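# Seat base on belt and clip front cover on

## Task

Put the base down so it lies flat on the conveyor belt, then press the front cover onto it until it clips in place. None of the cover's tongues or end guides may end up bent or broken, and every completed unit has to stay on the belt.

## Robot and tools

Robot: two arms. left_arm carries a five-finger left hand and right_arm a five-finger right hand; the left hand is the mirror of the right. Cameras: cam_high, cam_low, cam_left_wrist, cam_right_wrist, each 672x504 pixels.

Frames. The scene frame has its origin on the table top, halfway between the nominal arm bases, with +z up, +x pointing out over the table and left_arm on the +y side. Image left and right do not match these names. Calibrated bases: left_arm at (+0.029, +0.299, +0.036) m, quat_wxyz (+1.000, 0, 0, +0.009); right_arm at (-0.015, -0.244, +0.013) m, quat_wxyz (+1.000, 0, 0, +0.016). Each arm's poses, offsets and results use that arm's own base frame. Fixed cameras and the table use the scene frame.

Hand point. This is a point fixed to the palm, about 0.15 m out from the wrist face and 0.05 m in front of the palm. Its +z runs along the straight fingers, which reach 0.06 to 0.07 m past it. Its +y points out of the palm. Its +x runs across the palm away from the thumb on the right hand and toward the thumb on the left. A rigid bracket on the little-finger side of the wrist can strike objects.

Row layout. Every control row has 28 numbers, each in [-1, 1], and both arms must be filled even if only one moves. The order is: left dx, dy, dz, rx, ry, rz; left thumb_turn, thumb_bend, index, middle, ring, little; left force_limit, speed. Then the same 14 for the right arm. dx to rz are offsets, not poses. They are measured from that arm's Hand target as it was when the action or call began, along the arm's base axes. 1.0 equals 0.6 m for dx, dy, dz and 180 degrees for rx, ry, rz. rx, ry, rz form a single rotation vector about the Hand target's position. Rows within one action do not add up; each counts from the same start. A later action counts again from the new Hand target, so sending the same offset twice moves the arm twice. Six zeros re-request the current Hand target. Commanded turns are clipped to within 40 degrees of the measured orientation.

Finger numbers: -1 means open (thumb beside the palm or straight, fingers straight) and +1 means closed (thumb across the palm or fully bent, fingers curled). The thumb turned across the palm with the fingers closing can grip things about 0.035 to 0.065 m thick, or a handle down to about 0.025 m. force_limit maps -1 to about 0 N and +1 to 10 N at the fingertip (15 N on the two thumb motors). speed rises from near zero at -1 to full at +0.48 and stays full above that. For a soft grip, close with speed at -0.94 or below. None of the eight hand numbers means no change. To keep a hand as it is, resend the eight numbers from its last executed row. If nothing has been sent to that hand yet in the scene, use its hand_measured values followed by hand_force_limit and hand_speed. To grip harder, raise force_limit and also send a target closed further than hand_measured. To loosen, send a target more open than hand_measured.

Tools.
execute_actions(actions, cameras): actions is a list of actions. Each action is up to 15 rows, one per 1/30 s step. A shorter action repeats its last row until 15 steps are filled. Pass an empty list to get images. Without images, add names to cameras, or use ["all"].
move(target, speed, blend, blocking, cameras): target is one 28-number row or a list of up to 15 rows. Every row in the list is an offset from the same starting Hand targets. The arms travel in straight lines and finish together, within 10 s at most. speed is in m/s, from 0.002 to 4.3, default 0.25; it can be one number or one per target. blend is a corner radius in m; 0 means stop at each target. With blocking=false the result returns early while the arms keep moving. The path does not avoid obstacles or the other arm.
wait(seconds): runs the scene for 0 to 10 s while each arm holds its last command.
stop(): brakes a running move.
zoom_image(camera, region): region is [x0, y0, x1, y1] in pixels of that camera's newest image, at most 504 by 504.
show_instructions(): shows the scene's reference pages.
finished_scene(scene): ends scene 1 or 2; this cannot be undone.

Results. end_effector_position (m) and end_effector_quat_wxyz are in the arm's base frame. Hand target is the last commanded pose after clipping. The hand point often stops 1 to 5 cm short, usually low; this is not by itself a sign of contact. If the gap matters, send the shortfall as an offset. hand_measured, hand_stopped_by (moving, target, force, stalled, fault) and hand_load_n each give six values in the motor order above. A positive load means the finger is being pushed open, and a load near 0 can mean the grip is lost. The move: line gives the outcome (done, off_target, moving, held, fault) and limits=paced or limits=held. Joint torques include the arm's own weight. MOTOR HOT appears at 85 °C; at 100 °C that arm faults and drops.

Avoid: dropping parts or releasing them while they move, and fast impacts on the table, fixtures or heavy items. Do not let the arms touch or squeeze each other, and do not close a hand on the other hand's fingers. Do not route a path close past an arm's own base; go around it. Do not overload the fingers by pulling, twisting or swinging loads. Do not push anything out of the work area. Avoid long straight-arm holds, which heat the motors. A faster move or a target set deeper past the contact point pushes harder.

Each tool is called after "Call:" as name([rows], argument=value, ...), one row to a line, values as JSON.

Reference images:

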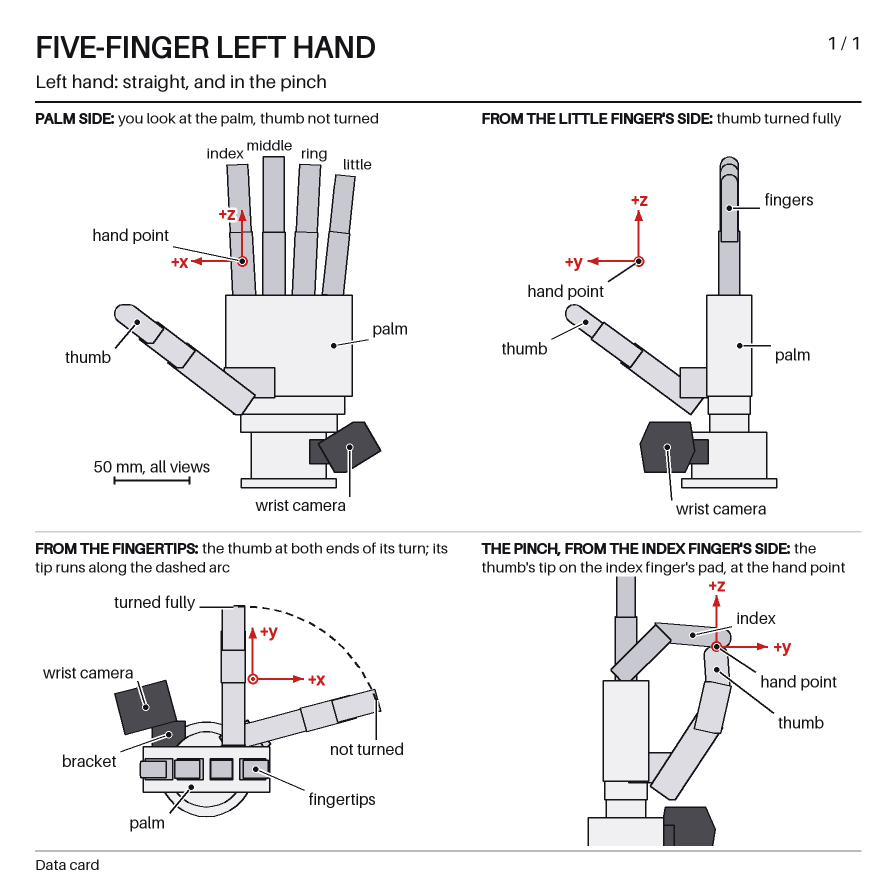

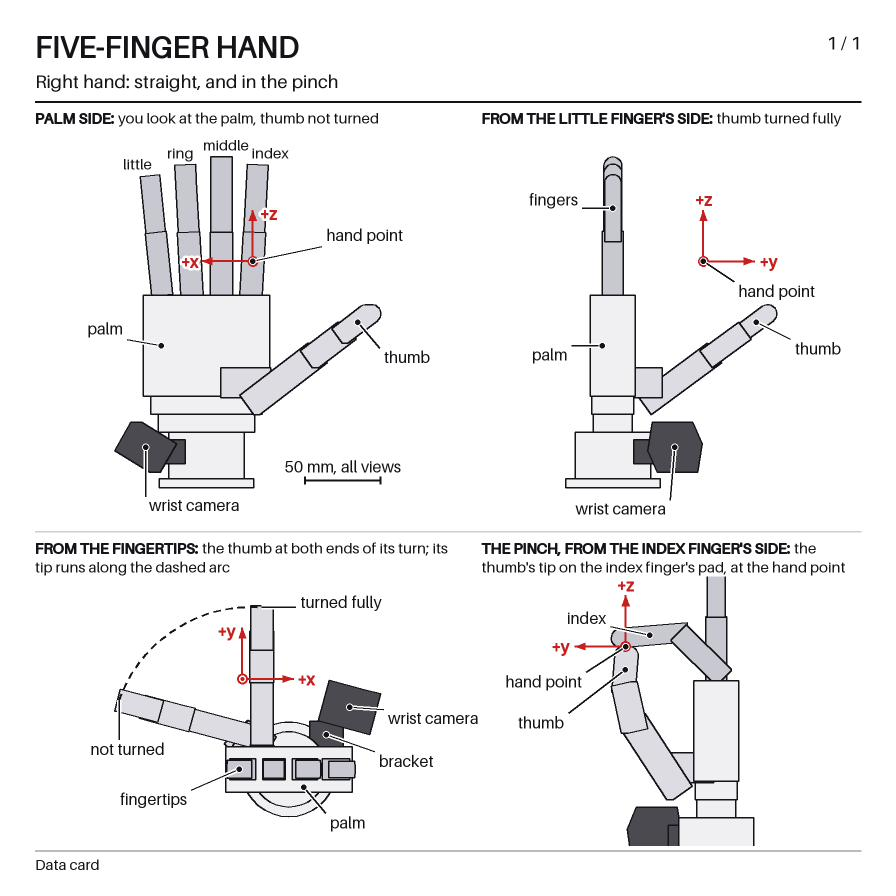

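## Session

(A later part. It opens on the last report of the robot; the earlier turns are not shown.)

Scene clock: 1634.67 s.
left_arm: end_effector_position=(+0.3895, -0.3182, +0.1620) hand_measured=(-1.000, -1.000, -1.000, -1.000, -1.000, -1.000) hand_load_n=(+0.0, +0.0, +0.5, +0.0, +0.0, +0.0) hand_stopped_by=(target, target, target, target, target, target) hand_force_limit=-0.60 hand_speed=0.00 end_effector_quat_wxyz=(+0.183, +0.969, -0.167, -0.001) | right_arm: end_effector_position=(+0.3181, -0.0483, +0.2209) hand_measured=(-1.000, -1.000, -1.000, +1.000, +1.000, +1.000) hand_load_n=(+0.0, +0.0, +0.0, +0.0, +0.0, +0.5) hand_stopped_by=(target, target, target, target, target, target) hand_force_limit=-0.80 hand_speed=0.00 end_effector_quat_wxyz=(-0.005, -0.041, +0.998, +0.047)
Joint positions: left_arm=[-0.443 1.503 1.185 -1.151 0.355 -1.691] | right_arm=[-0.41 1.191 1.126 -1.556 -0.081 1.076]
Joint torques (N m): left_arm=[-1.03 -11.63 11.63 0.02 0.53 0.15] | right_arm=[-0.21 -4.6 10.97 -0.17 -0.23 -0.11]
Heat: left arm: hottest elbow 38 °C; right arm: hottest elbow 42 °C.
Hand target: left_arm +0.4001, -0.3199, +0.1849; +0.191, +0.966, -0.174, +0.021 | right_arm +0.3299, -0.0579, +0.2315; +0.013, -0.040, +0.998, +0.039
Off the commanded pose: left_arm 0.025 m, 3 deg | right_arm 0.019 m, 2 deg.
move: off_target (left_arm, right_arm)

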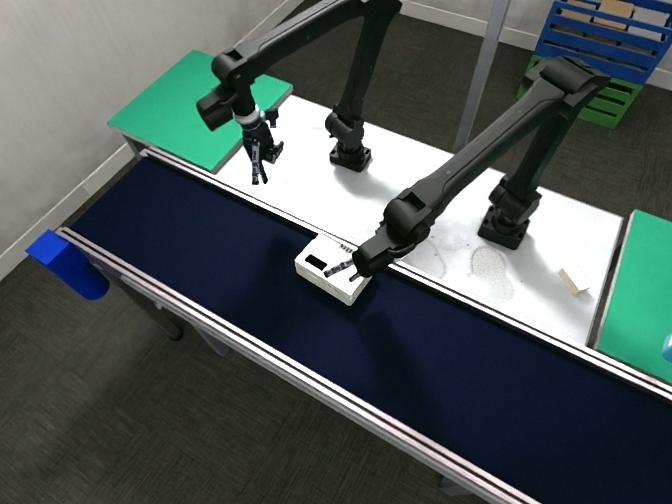

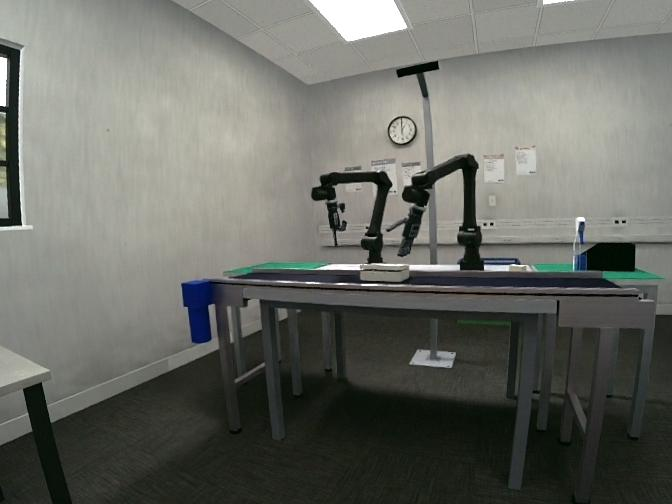

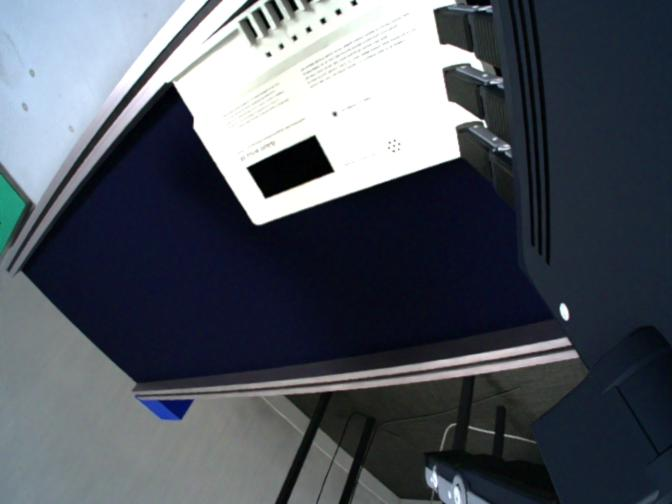

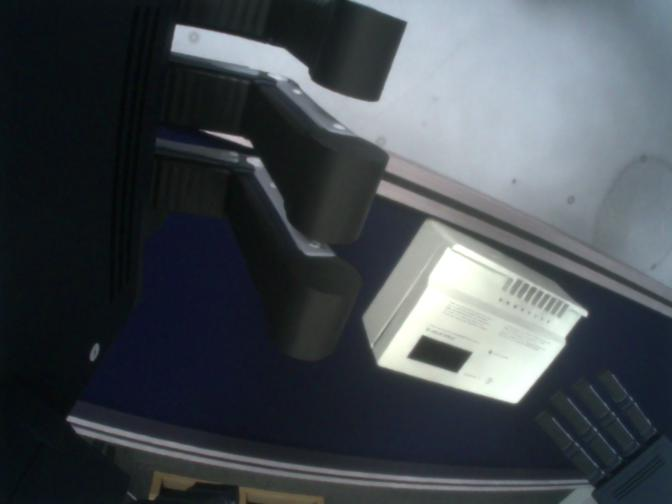

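Call:
move([
  [0.01,-0.1,-0.04,0,0,0,-1,-1,-1,-1,-1,-1,-0.6,0,0,0,0,0,0,0,-1,-1,-1,1,1,1,-0.8,0],
  [0.01,-0.1,-0.13,0,0,0,-1,-1,-1,-1,-1,-1,-0.6,0,0,0,0,0,0,0,-1,-1,-1,1,1,1,-0.8,0],
], speed=0.06, cameras=["cam_low","cam_high"])

Call:
zoom_image(camera="cam_low", region=[366, 258, 394, 278])

Call:
zoom_image(camera="cam_high", region=[290, 225, 390, 315])

Scene clock: 1646.17 s.
left_arm: end_effector_position=(+0.4066, -0.3763, +0.1295) hand_measured=(-1.000, -1.000, -1.000, -1.000, -1.000, -1.000) hand_load_n=(+0.0, -0.5, +0.0, -1.5, +0.0, +0.0) hand_stopped_by=(target, target, target, target, target, target) hand_force_limit=-0.60 hand_speed=0.00 end_effector_quat_wxyz=(+0.197, +0.963, -0.178, +0.029) | right_arm: end_effector_position=(+0.3180, -0.0483, +0.2209) hand_measured=(-1.000, -1.000, -1.000, +1.000, +1.000, +1.000) hand_load_n=(+0.0, +0.0, +0.0, +0.0, +0.0, +0.0) hand_stopped_by=(target, target, target, target, target, target) hand_force_limit=-0.80 hand_speed=0.00 end_effector_quat_wxyz=(-0.005, -0.041, +0.998, +0.047)
Joint positions: left_arm=[-0.534 1.604 1.195 -0.962 0.351 -1.774] | right_arm=[-0.41 1.191 1.126 -1.556 -0.081 1.076]
Joint torques (N m): left_arm=[-2.37 -10.34 6.78 1.83 -0.03 -0.2] | right_arm=[-0.21 -4.66 11 -0.18 -0.23 -0.1]
Heat: left arm: hottest elbow 39 °C; right arm: hottest elbow 42 °C.
Hand target: left_arm +0.4061, -0.3799, +0.1069; +0.191, +0.966, -0.174, +0.021 | right_arm +0.3299, -0.0579, +0.2315; +0.013, -0.040, +0.998, +0.039
Off the commanded pose: left_arm 0.023 m, 1 deg | right_arm 0.019 m, 2 deg.
move: off_target (left_arm, right_arm)
Images, in order (width x height): cam_high 672x504, cam_low 672x504.

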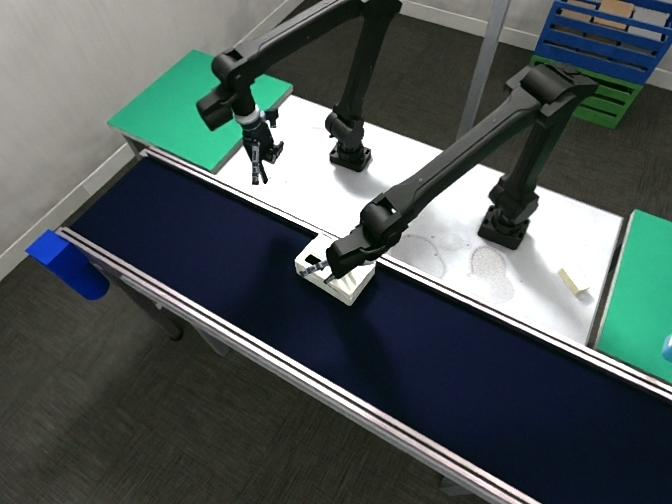

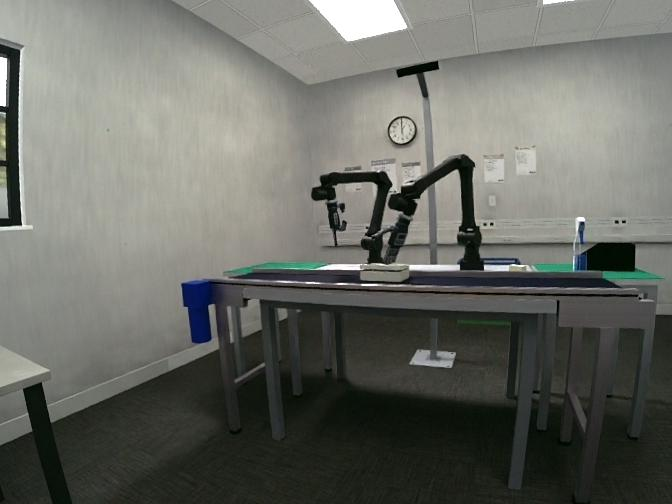

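Scaled by 18.000 from the camera's 672x504 image, which has a finer 960x720 frame.

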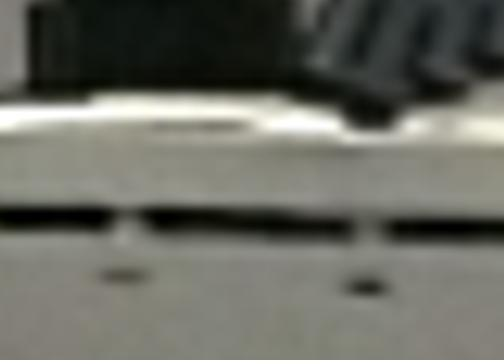

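Scaled by 5.040 from the camera's 672x504 image, which has a finer 960x720 frame.

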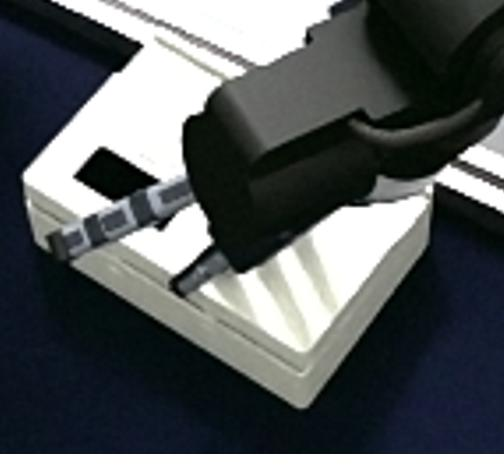

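Call:
move(target=[-0.004,0,-0.03,0,0,0,-1,-1,-1,-1,-1,-1,-0.6,0,0,0,0,0,0,0,-1,-1,-1,1,1,1,-0.8,0], speed=0.03, cameras=["cam_low","cam_high"])

Call:
zoom_image(camera="cam_low", region=[366, 258, 394, 278])

Call:
zoom_image(camera="cam_high", region=[290, 225, 390, 315])

Scene clock: 1648.87 s.
left_arm: end_effector_position=(+0.4066, -0.3776, +0.1289) hand_measured=(-1.000, -1.000, -1.000, -1.000, -1.000, -1.000) hand_load_n=(+0.0, +0.0, +0.0, -2.5, +0.0, +0.0) hand_stopped_by=(target, target, target, target, target, target) hand_force_limit=-0.60 hand_speed=0.00 end_effector_quat_wxyz=(+0.206, +0.961, -0.181, +0.042) | right_arm: end_effector_position=(+0.3180, -0.0483, +0.2209) hand_measured=(-1.000, -1.000, -1.000, +1.000, +1.000, +1.000) hand_load_n=(+0.0, +0.0, +0.0, +0.0, +0.0, +0.0) hand_stopped_by=(target, target, target, target, target, target) hand_force_limit=-0.80 hand_speed=0.00 end_effector_quat_wxyz=(-0.005, -0.041, +0.998, +0.047)
Joint positions: left_arm=[-0.534 1.594 1.17 -0.915 0.358 -1.775] | right_arm=[-0.41 1.191 1.126 -1.556 -0.081 1.076]
Joint torques (N m): left_arm=[-2.49 -8.18 5.94 2.07 -0.34 -0.23] | right_arm=[-0.26 -4.6 11 -0.2 -0.23 -0.09]
Heat: left arm: hottest elbow 39 °C; right arm: hottest elbow 42 °C.
Hand target: left_arm +0.4036, -0.3798, +0.0889; +0.191, +0.966, -0.174, +0.021 | right_arm +0.3299, -0.0579, +0.2315; +0.013, -0.040, +0.998, +0.039
Off the commanded pose: left_arm 0.040 m, 3 deg | right_arm 0.019 m, 2 deg.
move: off_target (left_arm, right_arm)
Images, in order (width x height): cam_high 672x504, cam_low 672x504.

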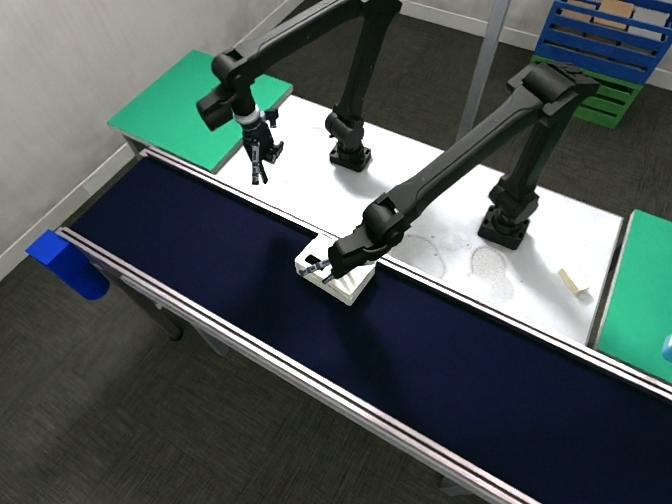

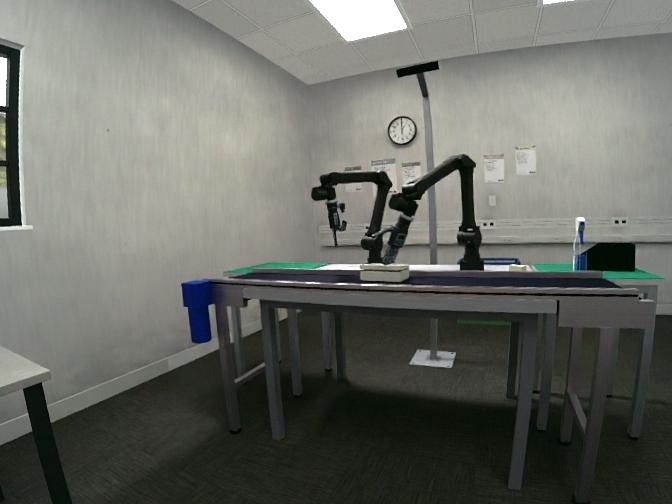

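Scaled by 18.000 from the camera's 672x504 image, which has a finer 960x720 frame.

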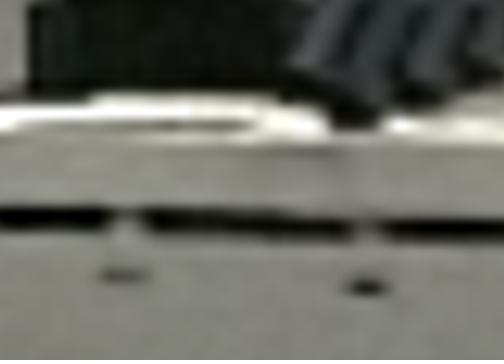

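Scaled by 5.040 from the camera's 672x504 image, which has a finer 960x720 frame.

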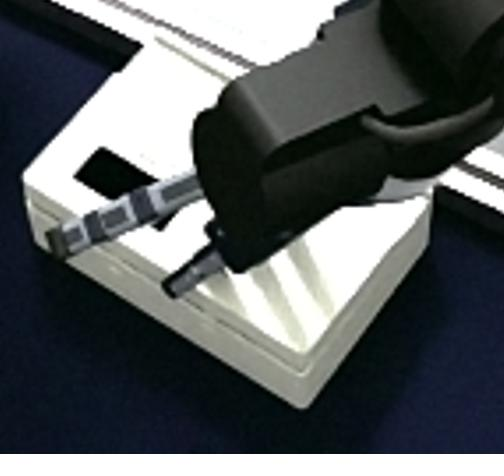

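Call:
move([
  [0,0,0.1,0,0,0,-1,-1,-1,-1,-1,-1,-0.6,0,0,0,0,0,0,0,-1,-1,-1,1,1,1,-0.8,0],
  [0,0.42,0.1,0,0,0,-1,-1,-1,-1,-1,-1,-0.6,0,0,0,0,0,0,0,-1,-1,-1,1,1,1,-0.8,0],
], speed=0.15, cameras=["all"])

Call:
zoom_image(camera="cam_low", region=[356, 250, 414, 286])

Scene clock: 1664.67 s.
left_arm: end_effector_position=(+0.4043, -0.1301, +0.1418) hand_measured=(-1.000, -1.000, -1.000, -1.000, -1.000, -1.000) hand_load_n=(+0.0, +0.0, +0.0, +0.0, +0.0, +0.0) hand_stopped_by=(target, target, target, target, target, target) hand_force_limit=-0.60 hand_speed=0.00 end_effector_quat_wxyz=(+0.190, +0.967, -0.169, +0.014) | right_arm: end_effector_position=(+0.3180, -0.0483, +0.2209) hand_measured=(-1.000, -1.000, -1.000, +1.000, +1.000, +1.000) hand_load_n=(+0.0, +0.0, +0.0, +0.0, +0.0, +0.5) hand_stopped_by=(target, target, target, target, target, target) hand_force_limit=-0.80 hand_speed=0.00 end_effector_quat_wxyz=(-0.005, -0.041, +0.998, +0.047)
Joint positions: left_arm=[0.012 1.47 1.087 -1.231 0.38 -1.203] | right_arm=[-0.41 1.191 1.126 -1.556 -0.081 1.076]
Joint torques (N m): left_arm=[-1.14 -11.05 8.27 -0.31 0.55 0.11] | right_arm=[-0.26 -4.6 11.02 -0.2 -0.23 -0.1]
Heat: left arm: hottest elbow 38 °C; right arm: hottest elbow 43 °C.
Hand target: left_arm +0.4036, -0.1279, +0.1488; +0.191, +0.966, -0.174, +0.021 | right_arm +0.3299, -0.0579, +0.2315; +0.013, -0.040, +0.998, +0.039
Off the commanded pose: left_arm 0.007 m, 1 deg | right_arm 0.019 m, 2 deg.
move: off_target (right_arm)

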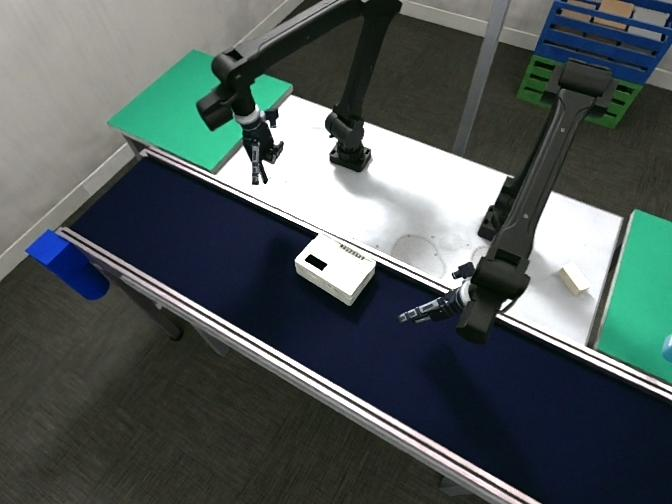

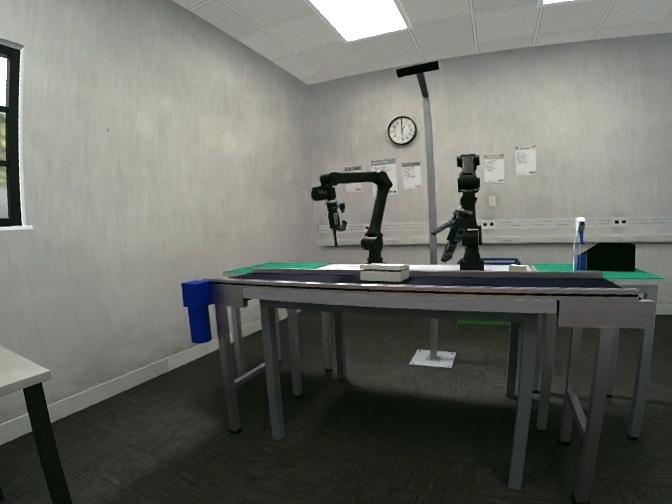

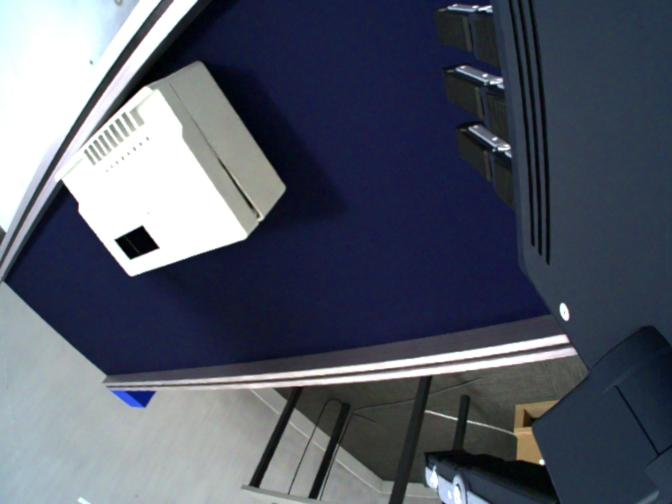

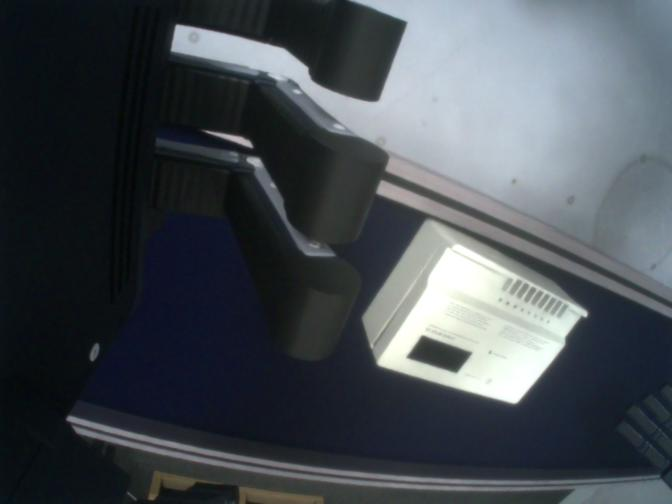

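Scaled by 8.690 from the camera's 672x504 image, which has a finer 960x720 frame.

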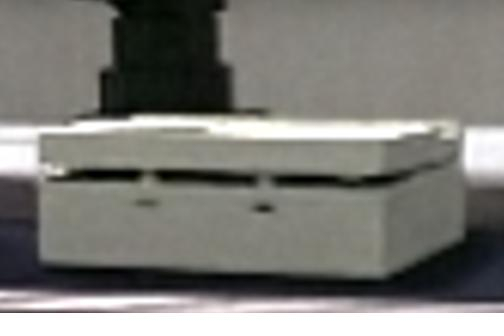

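Zoom on the +y end from the left wrist.

Call:
zoom_image(camera="cam_left_wrist", region=[200, 120, 300, 250])

Call:
zoom_image(camera="cam_left_wrist", region=[140, 50, 240, 150])

Call:
zoom_image(camera="cam_high", region=[290, 225, 390, 315])

Scaled by 3.877 from the camera's 672x504 image, which has a finer 960x720 frame.

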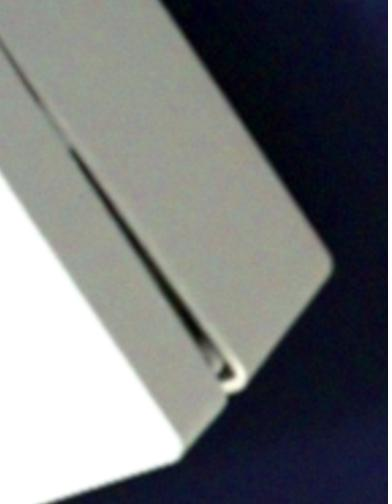

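Scaled by 5.040 from the camera's 672x504 image, which has a finer 960x720 frame.

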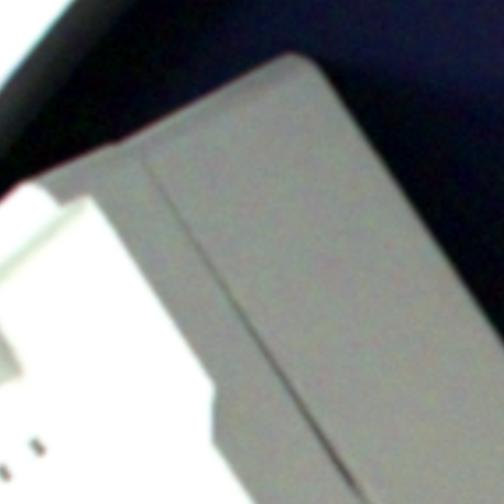

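Scaled by 5.040 from the camera's 672x504 image, which has a finer 960x720 frame.

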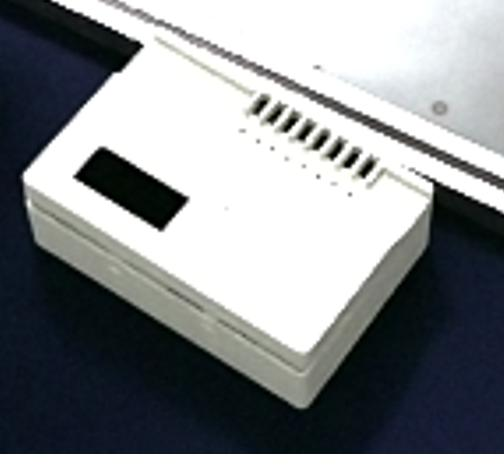

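Call:
zoom_image(camera="cam_high", region=[292, 256, 312, 276])

Call:
zoom_image(camera="cam_high", region=[338, 286, 358, 306])

Call:
zoom_image(camera="cam_high", region=[360, 250, 380, 270])

Call:
zoom_image(camera="cam_low", region=[358, 262, 374, 278])

Call:
zoom_image(camera="cam_low", region=[396, 262, 412, 278])

Scaled by 25.200 from the camera's 672x504 image, which has a finer 960x720 frame.

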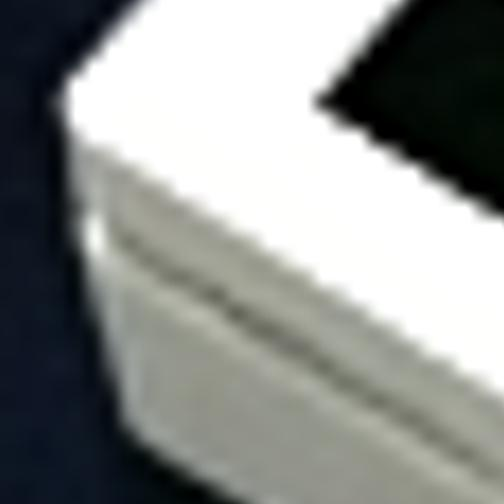

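Scaled by 25.200 from the camera's 672x504 image, which has a finer 960x720 frame.

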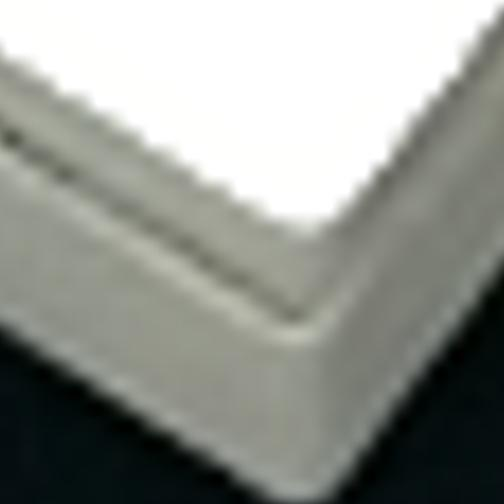

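Scaled by 25.200 from the camera's 672x504 image, which has a finer 960x720 frame.

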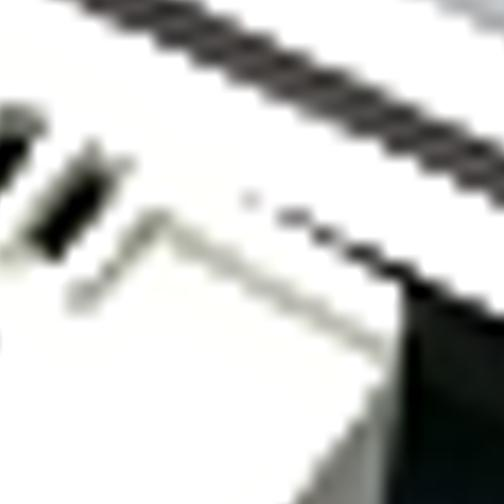

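Scaled by 31.500 from the camera's 672x504 image, which has a finer 960x720 frame.

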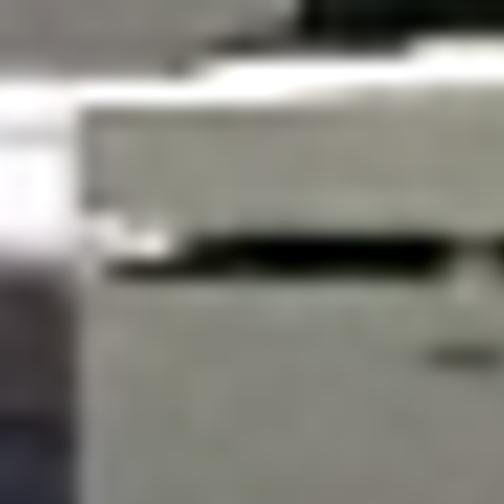

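Scaled by 31.500 from the camera's 672x504 image, which has a finer 960x720 frame.

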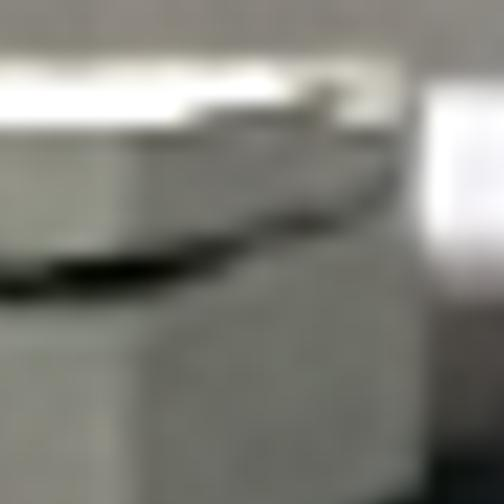

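Call:
move([
  [0,-0.2,0.05,0.06,0,0,-1,-1,-1,-1,-1,-1,-0.6,0,0,0,0,0,0,0,-1,-1,-1,1,1,1,-0.8,0],
  [-0.004,-0.445,0.03,0.065,0,0,-1,-1,-1,-1,-1,-1,-0.6,0,0,0,0,0,0,0,-1,-1,-1,1,1,1,-0.8,0],
], speed=0.15, cameras=["all"])

Call:
zoom_image(camera="cam_high", region=[290, 225, 390, 315])

Scene clock: 1680.97 s.
left_arm: end_effector_position=(+0.3835, -0.3800, +0.1475) hand_measured=(-1.000, -1.000, -1.000, -1.000, -1.000, -1.000) hand_load_n=(+0.0, +0.0, -0.5, +0.0, +0.0, +0.0) hand_stopped_by=(target, target, target, target, target, target) hand_force_limit=-0.60 hand_speed=0.00 end_effector_quat_wxyz=(+0.082, +0.980, -0.179, -0.020) | right_arm: end_effector_position=(+0.3180, -0.0483, +0.2209) hand_measured=(-1.000, -1.000, -1.000, +1.000, +1.000, +1.000) hand_load_n=(+0.0, +0.0, +0.0, +0.0, +0.0, +0.0) hand_stopped_by=(target, target, target, target, target, target) hand_force_limit=-0.80 hand_speed=0.00 end_effector_quat_wxyz=(-0.005, -0.041, +0.998, +0.047)
Joint positions: left_arm=[-0.629 1.627 1.357 -1.267 0.165 -1.842] | right_arm=[-0.41 1.191 1.126 -1.556 -0.081 1.076]
Joint torques (N m): left_arm=[-1.96 -12.1 13.5 0.46 0.09 -0.19] | right_arm=[-0.21 -4.6 11 -0.21 -0.23 -0.1]
Heat: left arm: hottest elbow 37 °C; right arm: hottest elbow 43 °C.
Hand target: left_arm +0.4012, -0.3949, +0.1670; +0.091, +0.980, -0.176, +0.003 | right_arm +0.3299, -0.0579, +0.2315; +0.013, -0.040, +0.998, +0.039
Off the commanded pose: left_arm 0.030 m, 3 deg | right_arm 0.019 m, 2 deg.
move: off_target (left_arm, right_arm)

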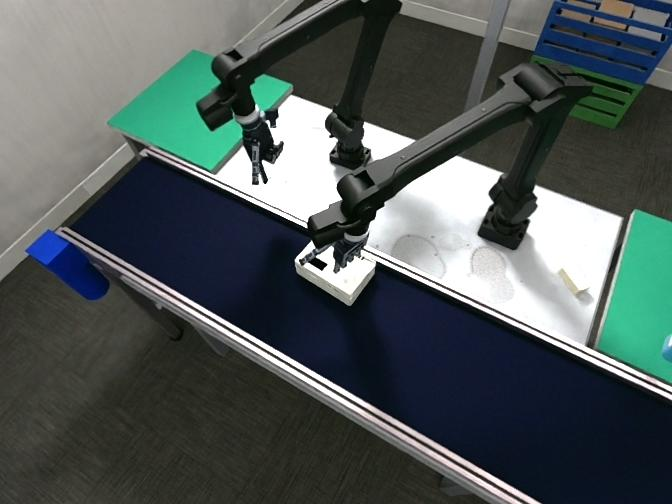

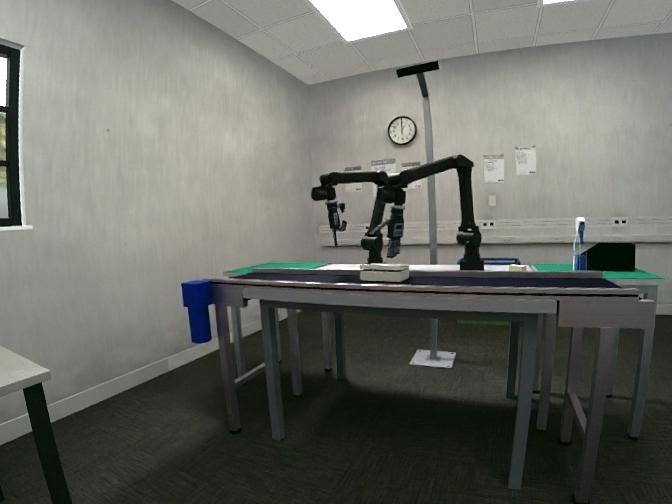

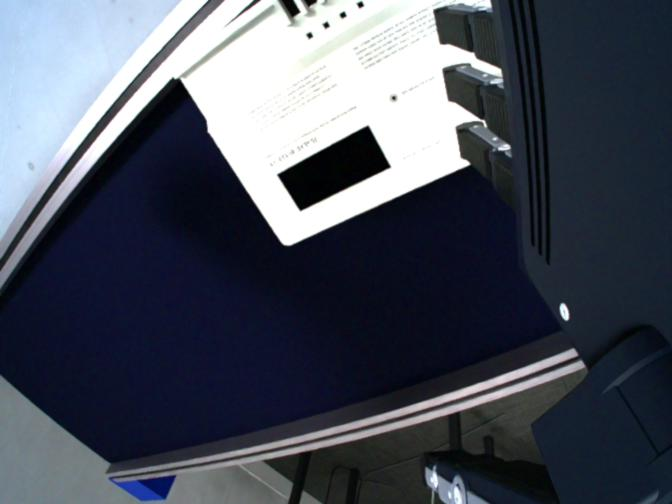

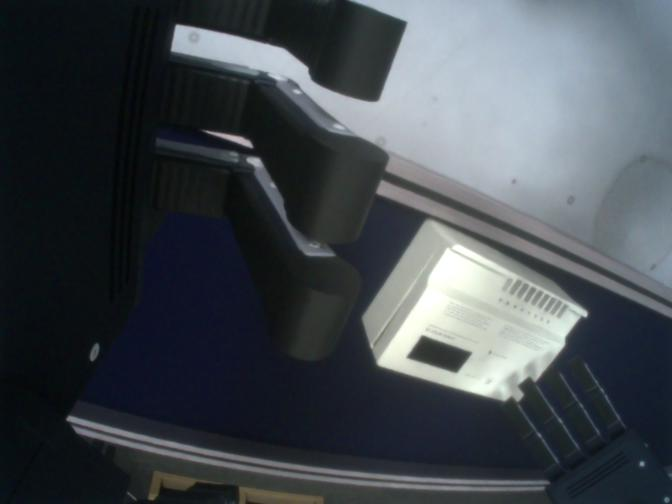

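Scaled by 5.040 from the camera's 672x504 image, which has a finer 960x720 frame.

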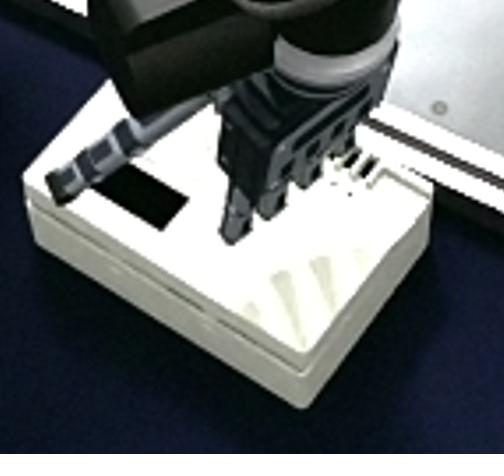

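Call:
move([
  [0,0,-0.08,0,0,0,-1,-1,-1,-1,-1,-1,-0.6,0,0,0,0,0,0,0,-1,-1,-1,1,1,1,-0.8,0],
], speed=0.06, cameras=["cam_low","cam_high"])

Call:
zoom_image(camera="cam_low", region=[356, 244, 414, 286])

Call:
zoom_image(camera="cam_high", region=[290, 225, 390, 315])

Scene clock: 1683.90 s.
left_arm: end_effector_position=(+0.4006, -0.3922, +0.1229) hand_measured=(-1.000, -1.000, -1.000, -1.000, -1.000, -1.000) hand_load_n=(+0.0, +0.0, +0.0, +0.0, +0.0, +0.0) hand_stopped_by=(target, target, target, target, target, target) hand_force_limit=-0.60 hand_speed=0.00 end_effector_quat_wxyz=(+0.092, +0.979, -0.180, +0.002) | right_arm: end_effector_position=(+0.3180, -0.0483, +0.2209) hand_measured=(-1.000, -1.000, -1.000, +1.000, +1.000, +1.000) hand_load_n=(+0.0, +0.0, +0.0, +0.0, +0.0, +0.0) hand_stopped_by=(target, target, target, target, target, target) hand_force_limit=-0.80 hand_speed=0.00 end_effector_quat_wxyz=(-0.005, -0.041, +0.998, +0.047)
Joint positions: left_arm=[-0.629 1.668 1.334 -1.152 0.164 -1.843] | right_arm=[-0.41 1.191 1.126 -1.556 -0.081 1.076]
Joint torques (N m): left_arm=[-1.96 -12.75 7.97 0.79 0.09 -0.21] | right_arm=[-0.32 -4.54 10.99 -0.21 -0.23 -0.1]
Heat: left arm: hottest elbow 38 °C; right arm: hottest elbow 43 °C.
Hand target: left_arm +0.4012, -0.3949, +0.1190; +0.091, +0.980, -0.176, +0.003 | right_arm +0.3299, -0.0579, +0.2315; +0.013, -0.040, +0.998, +0.039
Off the commanded pose: left_arm 0.005 m, 1 deg | right_arm 0.019 m, 2 deg.
move: off_target (right_arm)
Images, in order (width x height): cam_high 672x504, cam_low 672x504.

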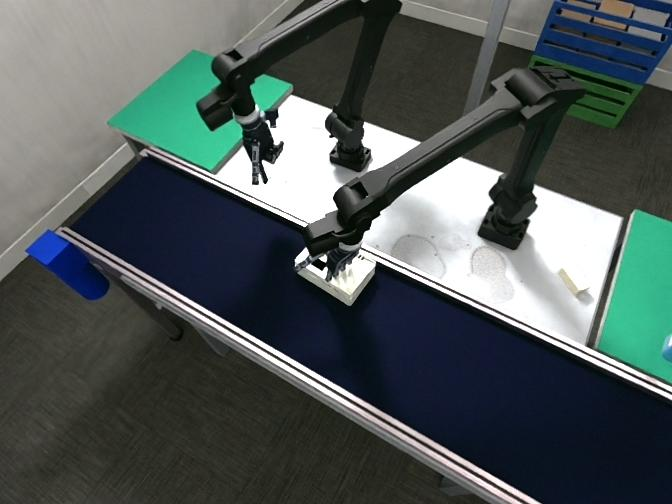

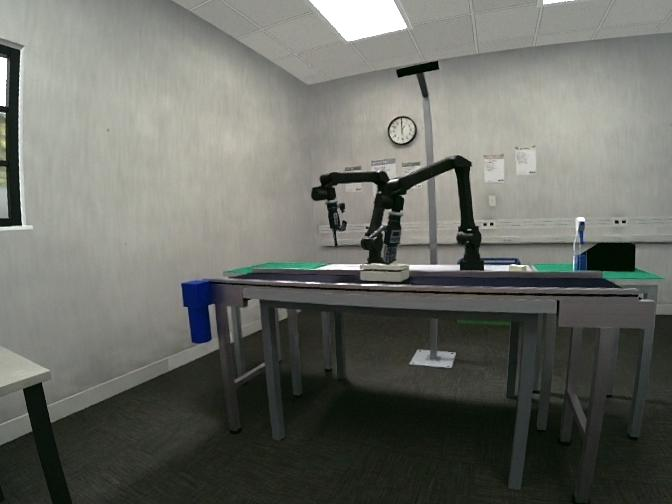

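Scaled by 8.690 from the camera's 672x504 image, which has a finer 960x720 frame.

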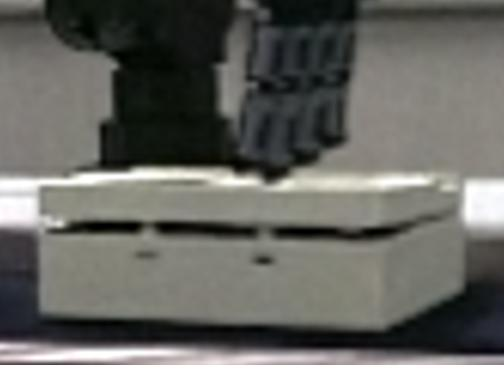

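Scaled by 5.040 from the camera's 672x504 image, which has a finer 960x720 frame.

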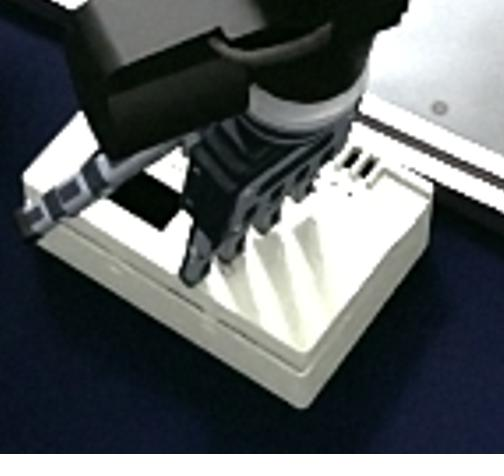

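Call:
move([
  [0,0,-0.06,0,0,0,-1,-1,-1,-1,-1,-1,-0.6,0,0,0,0,0,0,0,-1,-1,-1,1,1,1,-0.8,0],
], speed=0.04, cameras=["cam_low","cam_high"])

Call:
zoom_image(camera="cam_low", region=[366, 258, 394, 278])

Call:
zoom_image(camera="cam_high", region=[290, 225, 390, 315])

Scene clock: 1686.60 s.
left_arm: end_effector_position=(+0.3993, -0.3919, +0.1198) hand_measured=(-1.000, -1.000, -1.000, -1.000, -1.000, -1.000) hand_load_n=(+0.0, +0.0, +0.0, +0.0, +0.0, +0.0) hand_stopped_by=(target, target, target, target, target, target) hand_force_limit=-0.60 hand_speed=0.00 end_effector_quat_wxyz=(+0.100, +0.978, -0.181, +0.015) | right_arm: end_effector_position=(+0.3180, -0.0483, +0.2209) hand_measured=(-1.000, -1.000, -1.000, +1.000, +1.000, +1.000) hand_load_n=(+0.0, +0.0, +0.0, +0.0, +0.0, +0.5) hand_stopped_by=(target, target, target, target, target, target) hand_force_limit=-0.80 hand_speed=0.00 end_effector_quat_wxyz=(-0.005, -0.041, +0.998, +0.047)
Joint positions: left_arm=[-0.629 1.652 1.298 -1.102 0.167 -1.843] | right_arm=[-0.41 1.191 1.126 -1.556 -0.081 1.076]
Joint torques (N m): left_arm=[-1.9 -9 5.91 2.55 -0.03 -0.2] | right_arm=[-0.21 -4.6 11.02 -0.18 -0.23 -0.1]
Heat: left arm: hottest elbow 37 °C; right arm: hottest elbow 43 °C.
Hand target: left_arm +0.4012, -0.3949, +0.0829; +0.091, +0.980, -0.176, +0.003 | right_arm +0.3299, -0.0579, +0.2315; +0.013, -0.040, +0.998, +0.039
Off the commanded pose: left_arm 0.037 m, 2 deg | right_arm 0.019 m, 2 deg.
move: off_target (left_arm, right_arm)
Images, in order (width x height): cam_high 672x504, cam_low 672x504.

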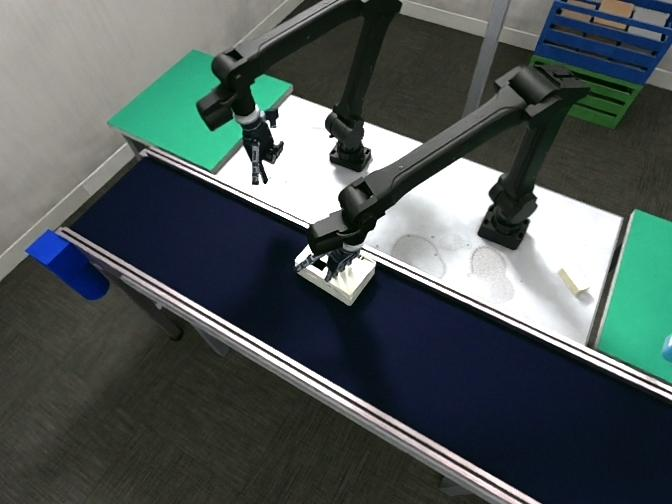

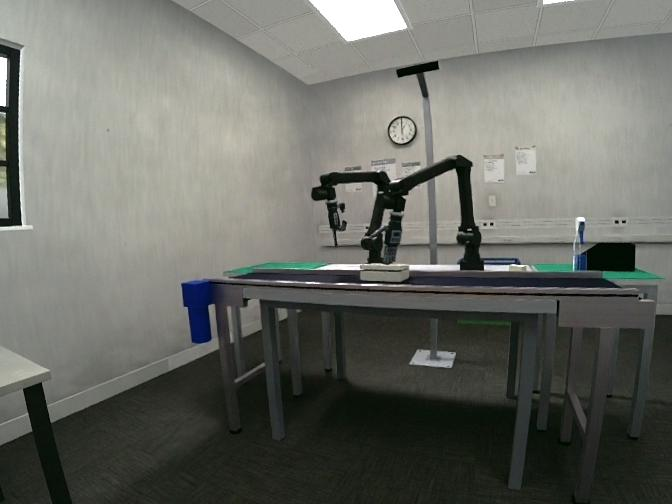

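Scaled by 18.000 from the camera's 672x504 image, which has a finer 960x720 frame.

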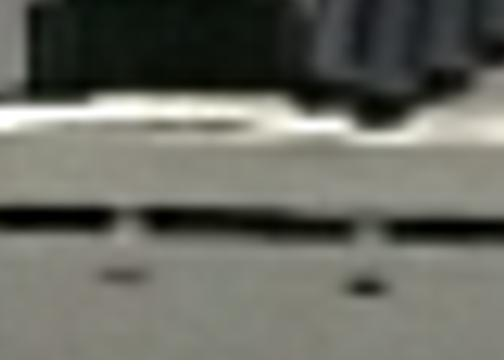

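Scaled by 5.040 from the camera's 672x504 image, which has a finer 960x720 frame.

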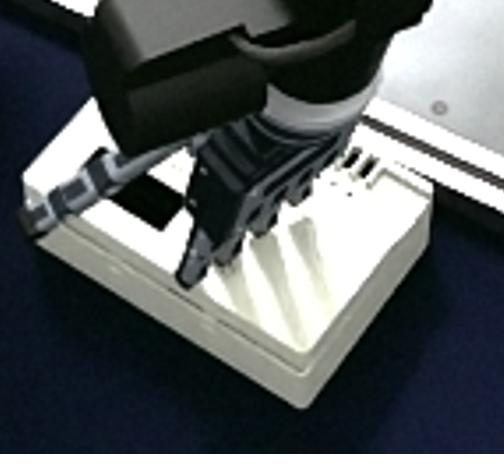

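Call:
move([
  [0,0,-0.035,0,0,0,-1,-1,-1,-1,-1,-1,-0.6,0,0,0,0,0,0,0,-1,-1,-1,1,1,1,-0.8,0],
], speed=0.04, cameras=["cam_low","cam_high"])

Call:
zoom_image(camera="cam_low", region=[366, 258, 394, 278])

Call:
zoom_image(camera="cam_high", region=[290, 225, 390, 315])

Scene clock: 1689.17 s.
left_arm: end_effector_position=(+0.4058, -0.3957, +0.1152) hand_measured=(-1.000, -1.000, -1.000, -1.000, -1.000, -1.000) hand_load_n=(+0.0, +0.0, +0.0, +0.0, +0.0, +0.0) hand_stopped_by=(target, target, target, target, target, target) hand_force_limit=-0.60 hand_speed=0.00 end_effector_quat_wxyz=(+0.108, +0.977, -0.182, +0.035) | right_arm: end_effector_position=(+0.3180, -0.0483, +0.2209) hand_measured=(-1.000, -1.000, -1.000, +1.000, +1.000, +1.000) hand_load_n=(+0.0, +0.0, +0.0, +0.0, +0.5, +0.0) hand_stopped_by=(target, target, target, target, target, target) hand_force_limit=-0.80 hand_speed=0.00 end_effector_quat_wxyz=(-0.005, -0.041, +0.998, +0.047)
Joint positions: left_arm=[-0.629 1.651 1.275 -1.037 0.165 -1.843] | right_arm=[-0.41 1.191 1.126 -1.556 -0.081 1.076]
Joint torques (N m): left_arm=[-2.02 -8.18 5.08 1.88 0 -0.2] | right_arm=[-0.21 -4.54 11.02 -0.18 -0.23 -0.1]
Heat: left arm: hottest elbow 37 °C; right arm: hottest elbow 43 °C.
Hand target: left_arm +0.4013, -0.3949, +0.0621; +0.091, +0.980, -0.176, +0.003 | right_arm +0.3299, -0.0579, +0.2315; +0.013, -0.040, +0.998, +0.039
Off the commanded pose: left_arm 0.053 m, 4 deg | right_arm 0.019 m, 2 deg.
move: off_target (left_arm, right_arm)
Images, in order (width x height): cam_high 672x504, cam_low 672x504.

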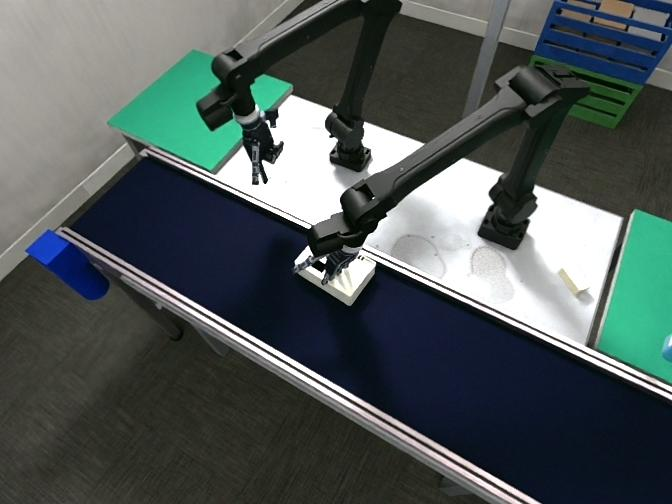

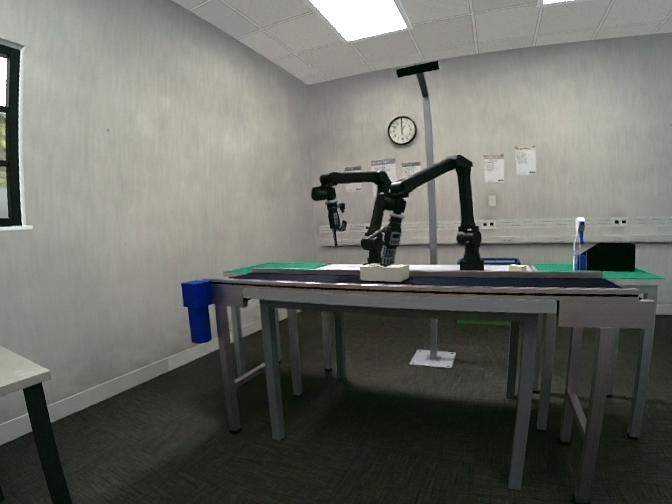

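Scaled by 18.000 from the camera's 672x504 image, which has a finer 960x720 frame.

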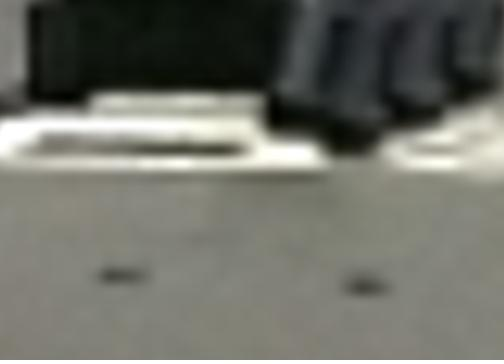

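Scaled by 5.040 from the camera's 672x504 image, which has a finer 960x720 frame.

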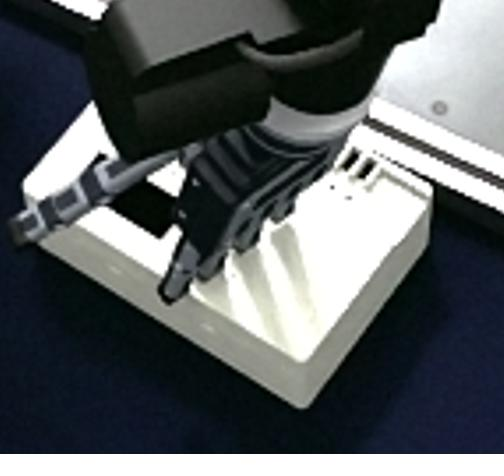

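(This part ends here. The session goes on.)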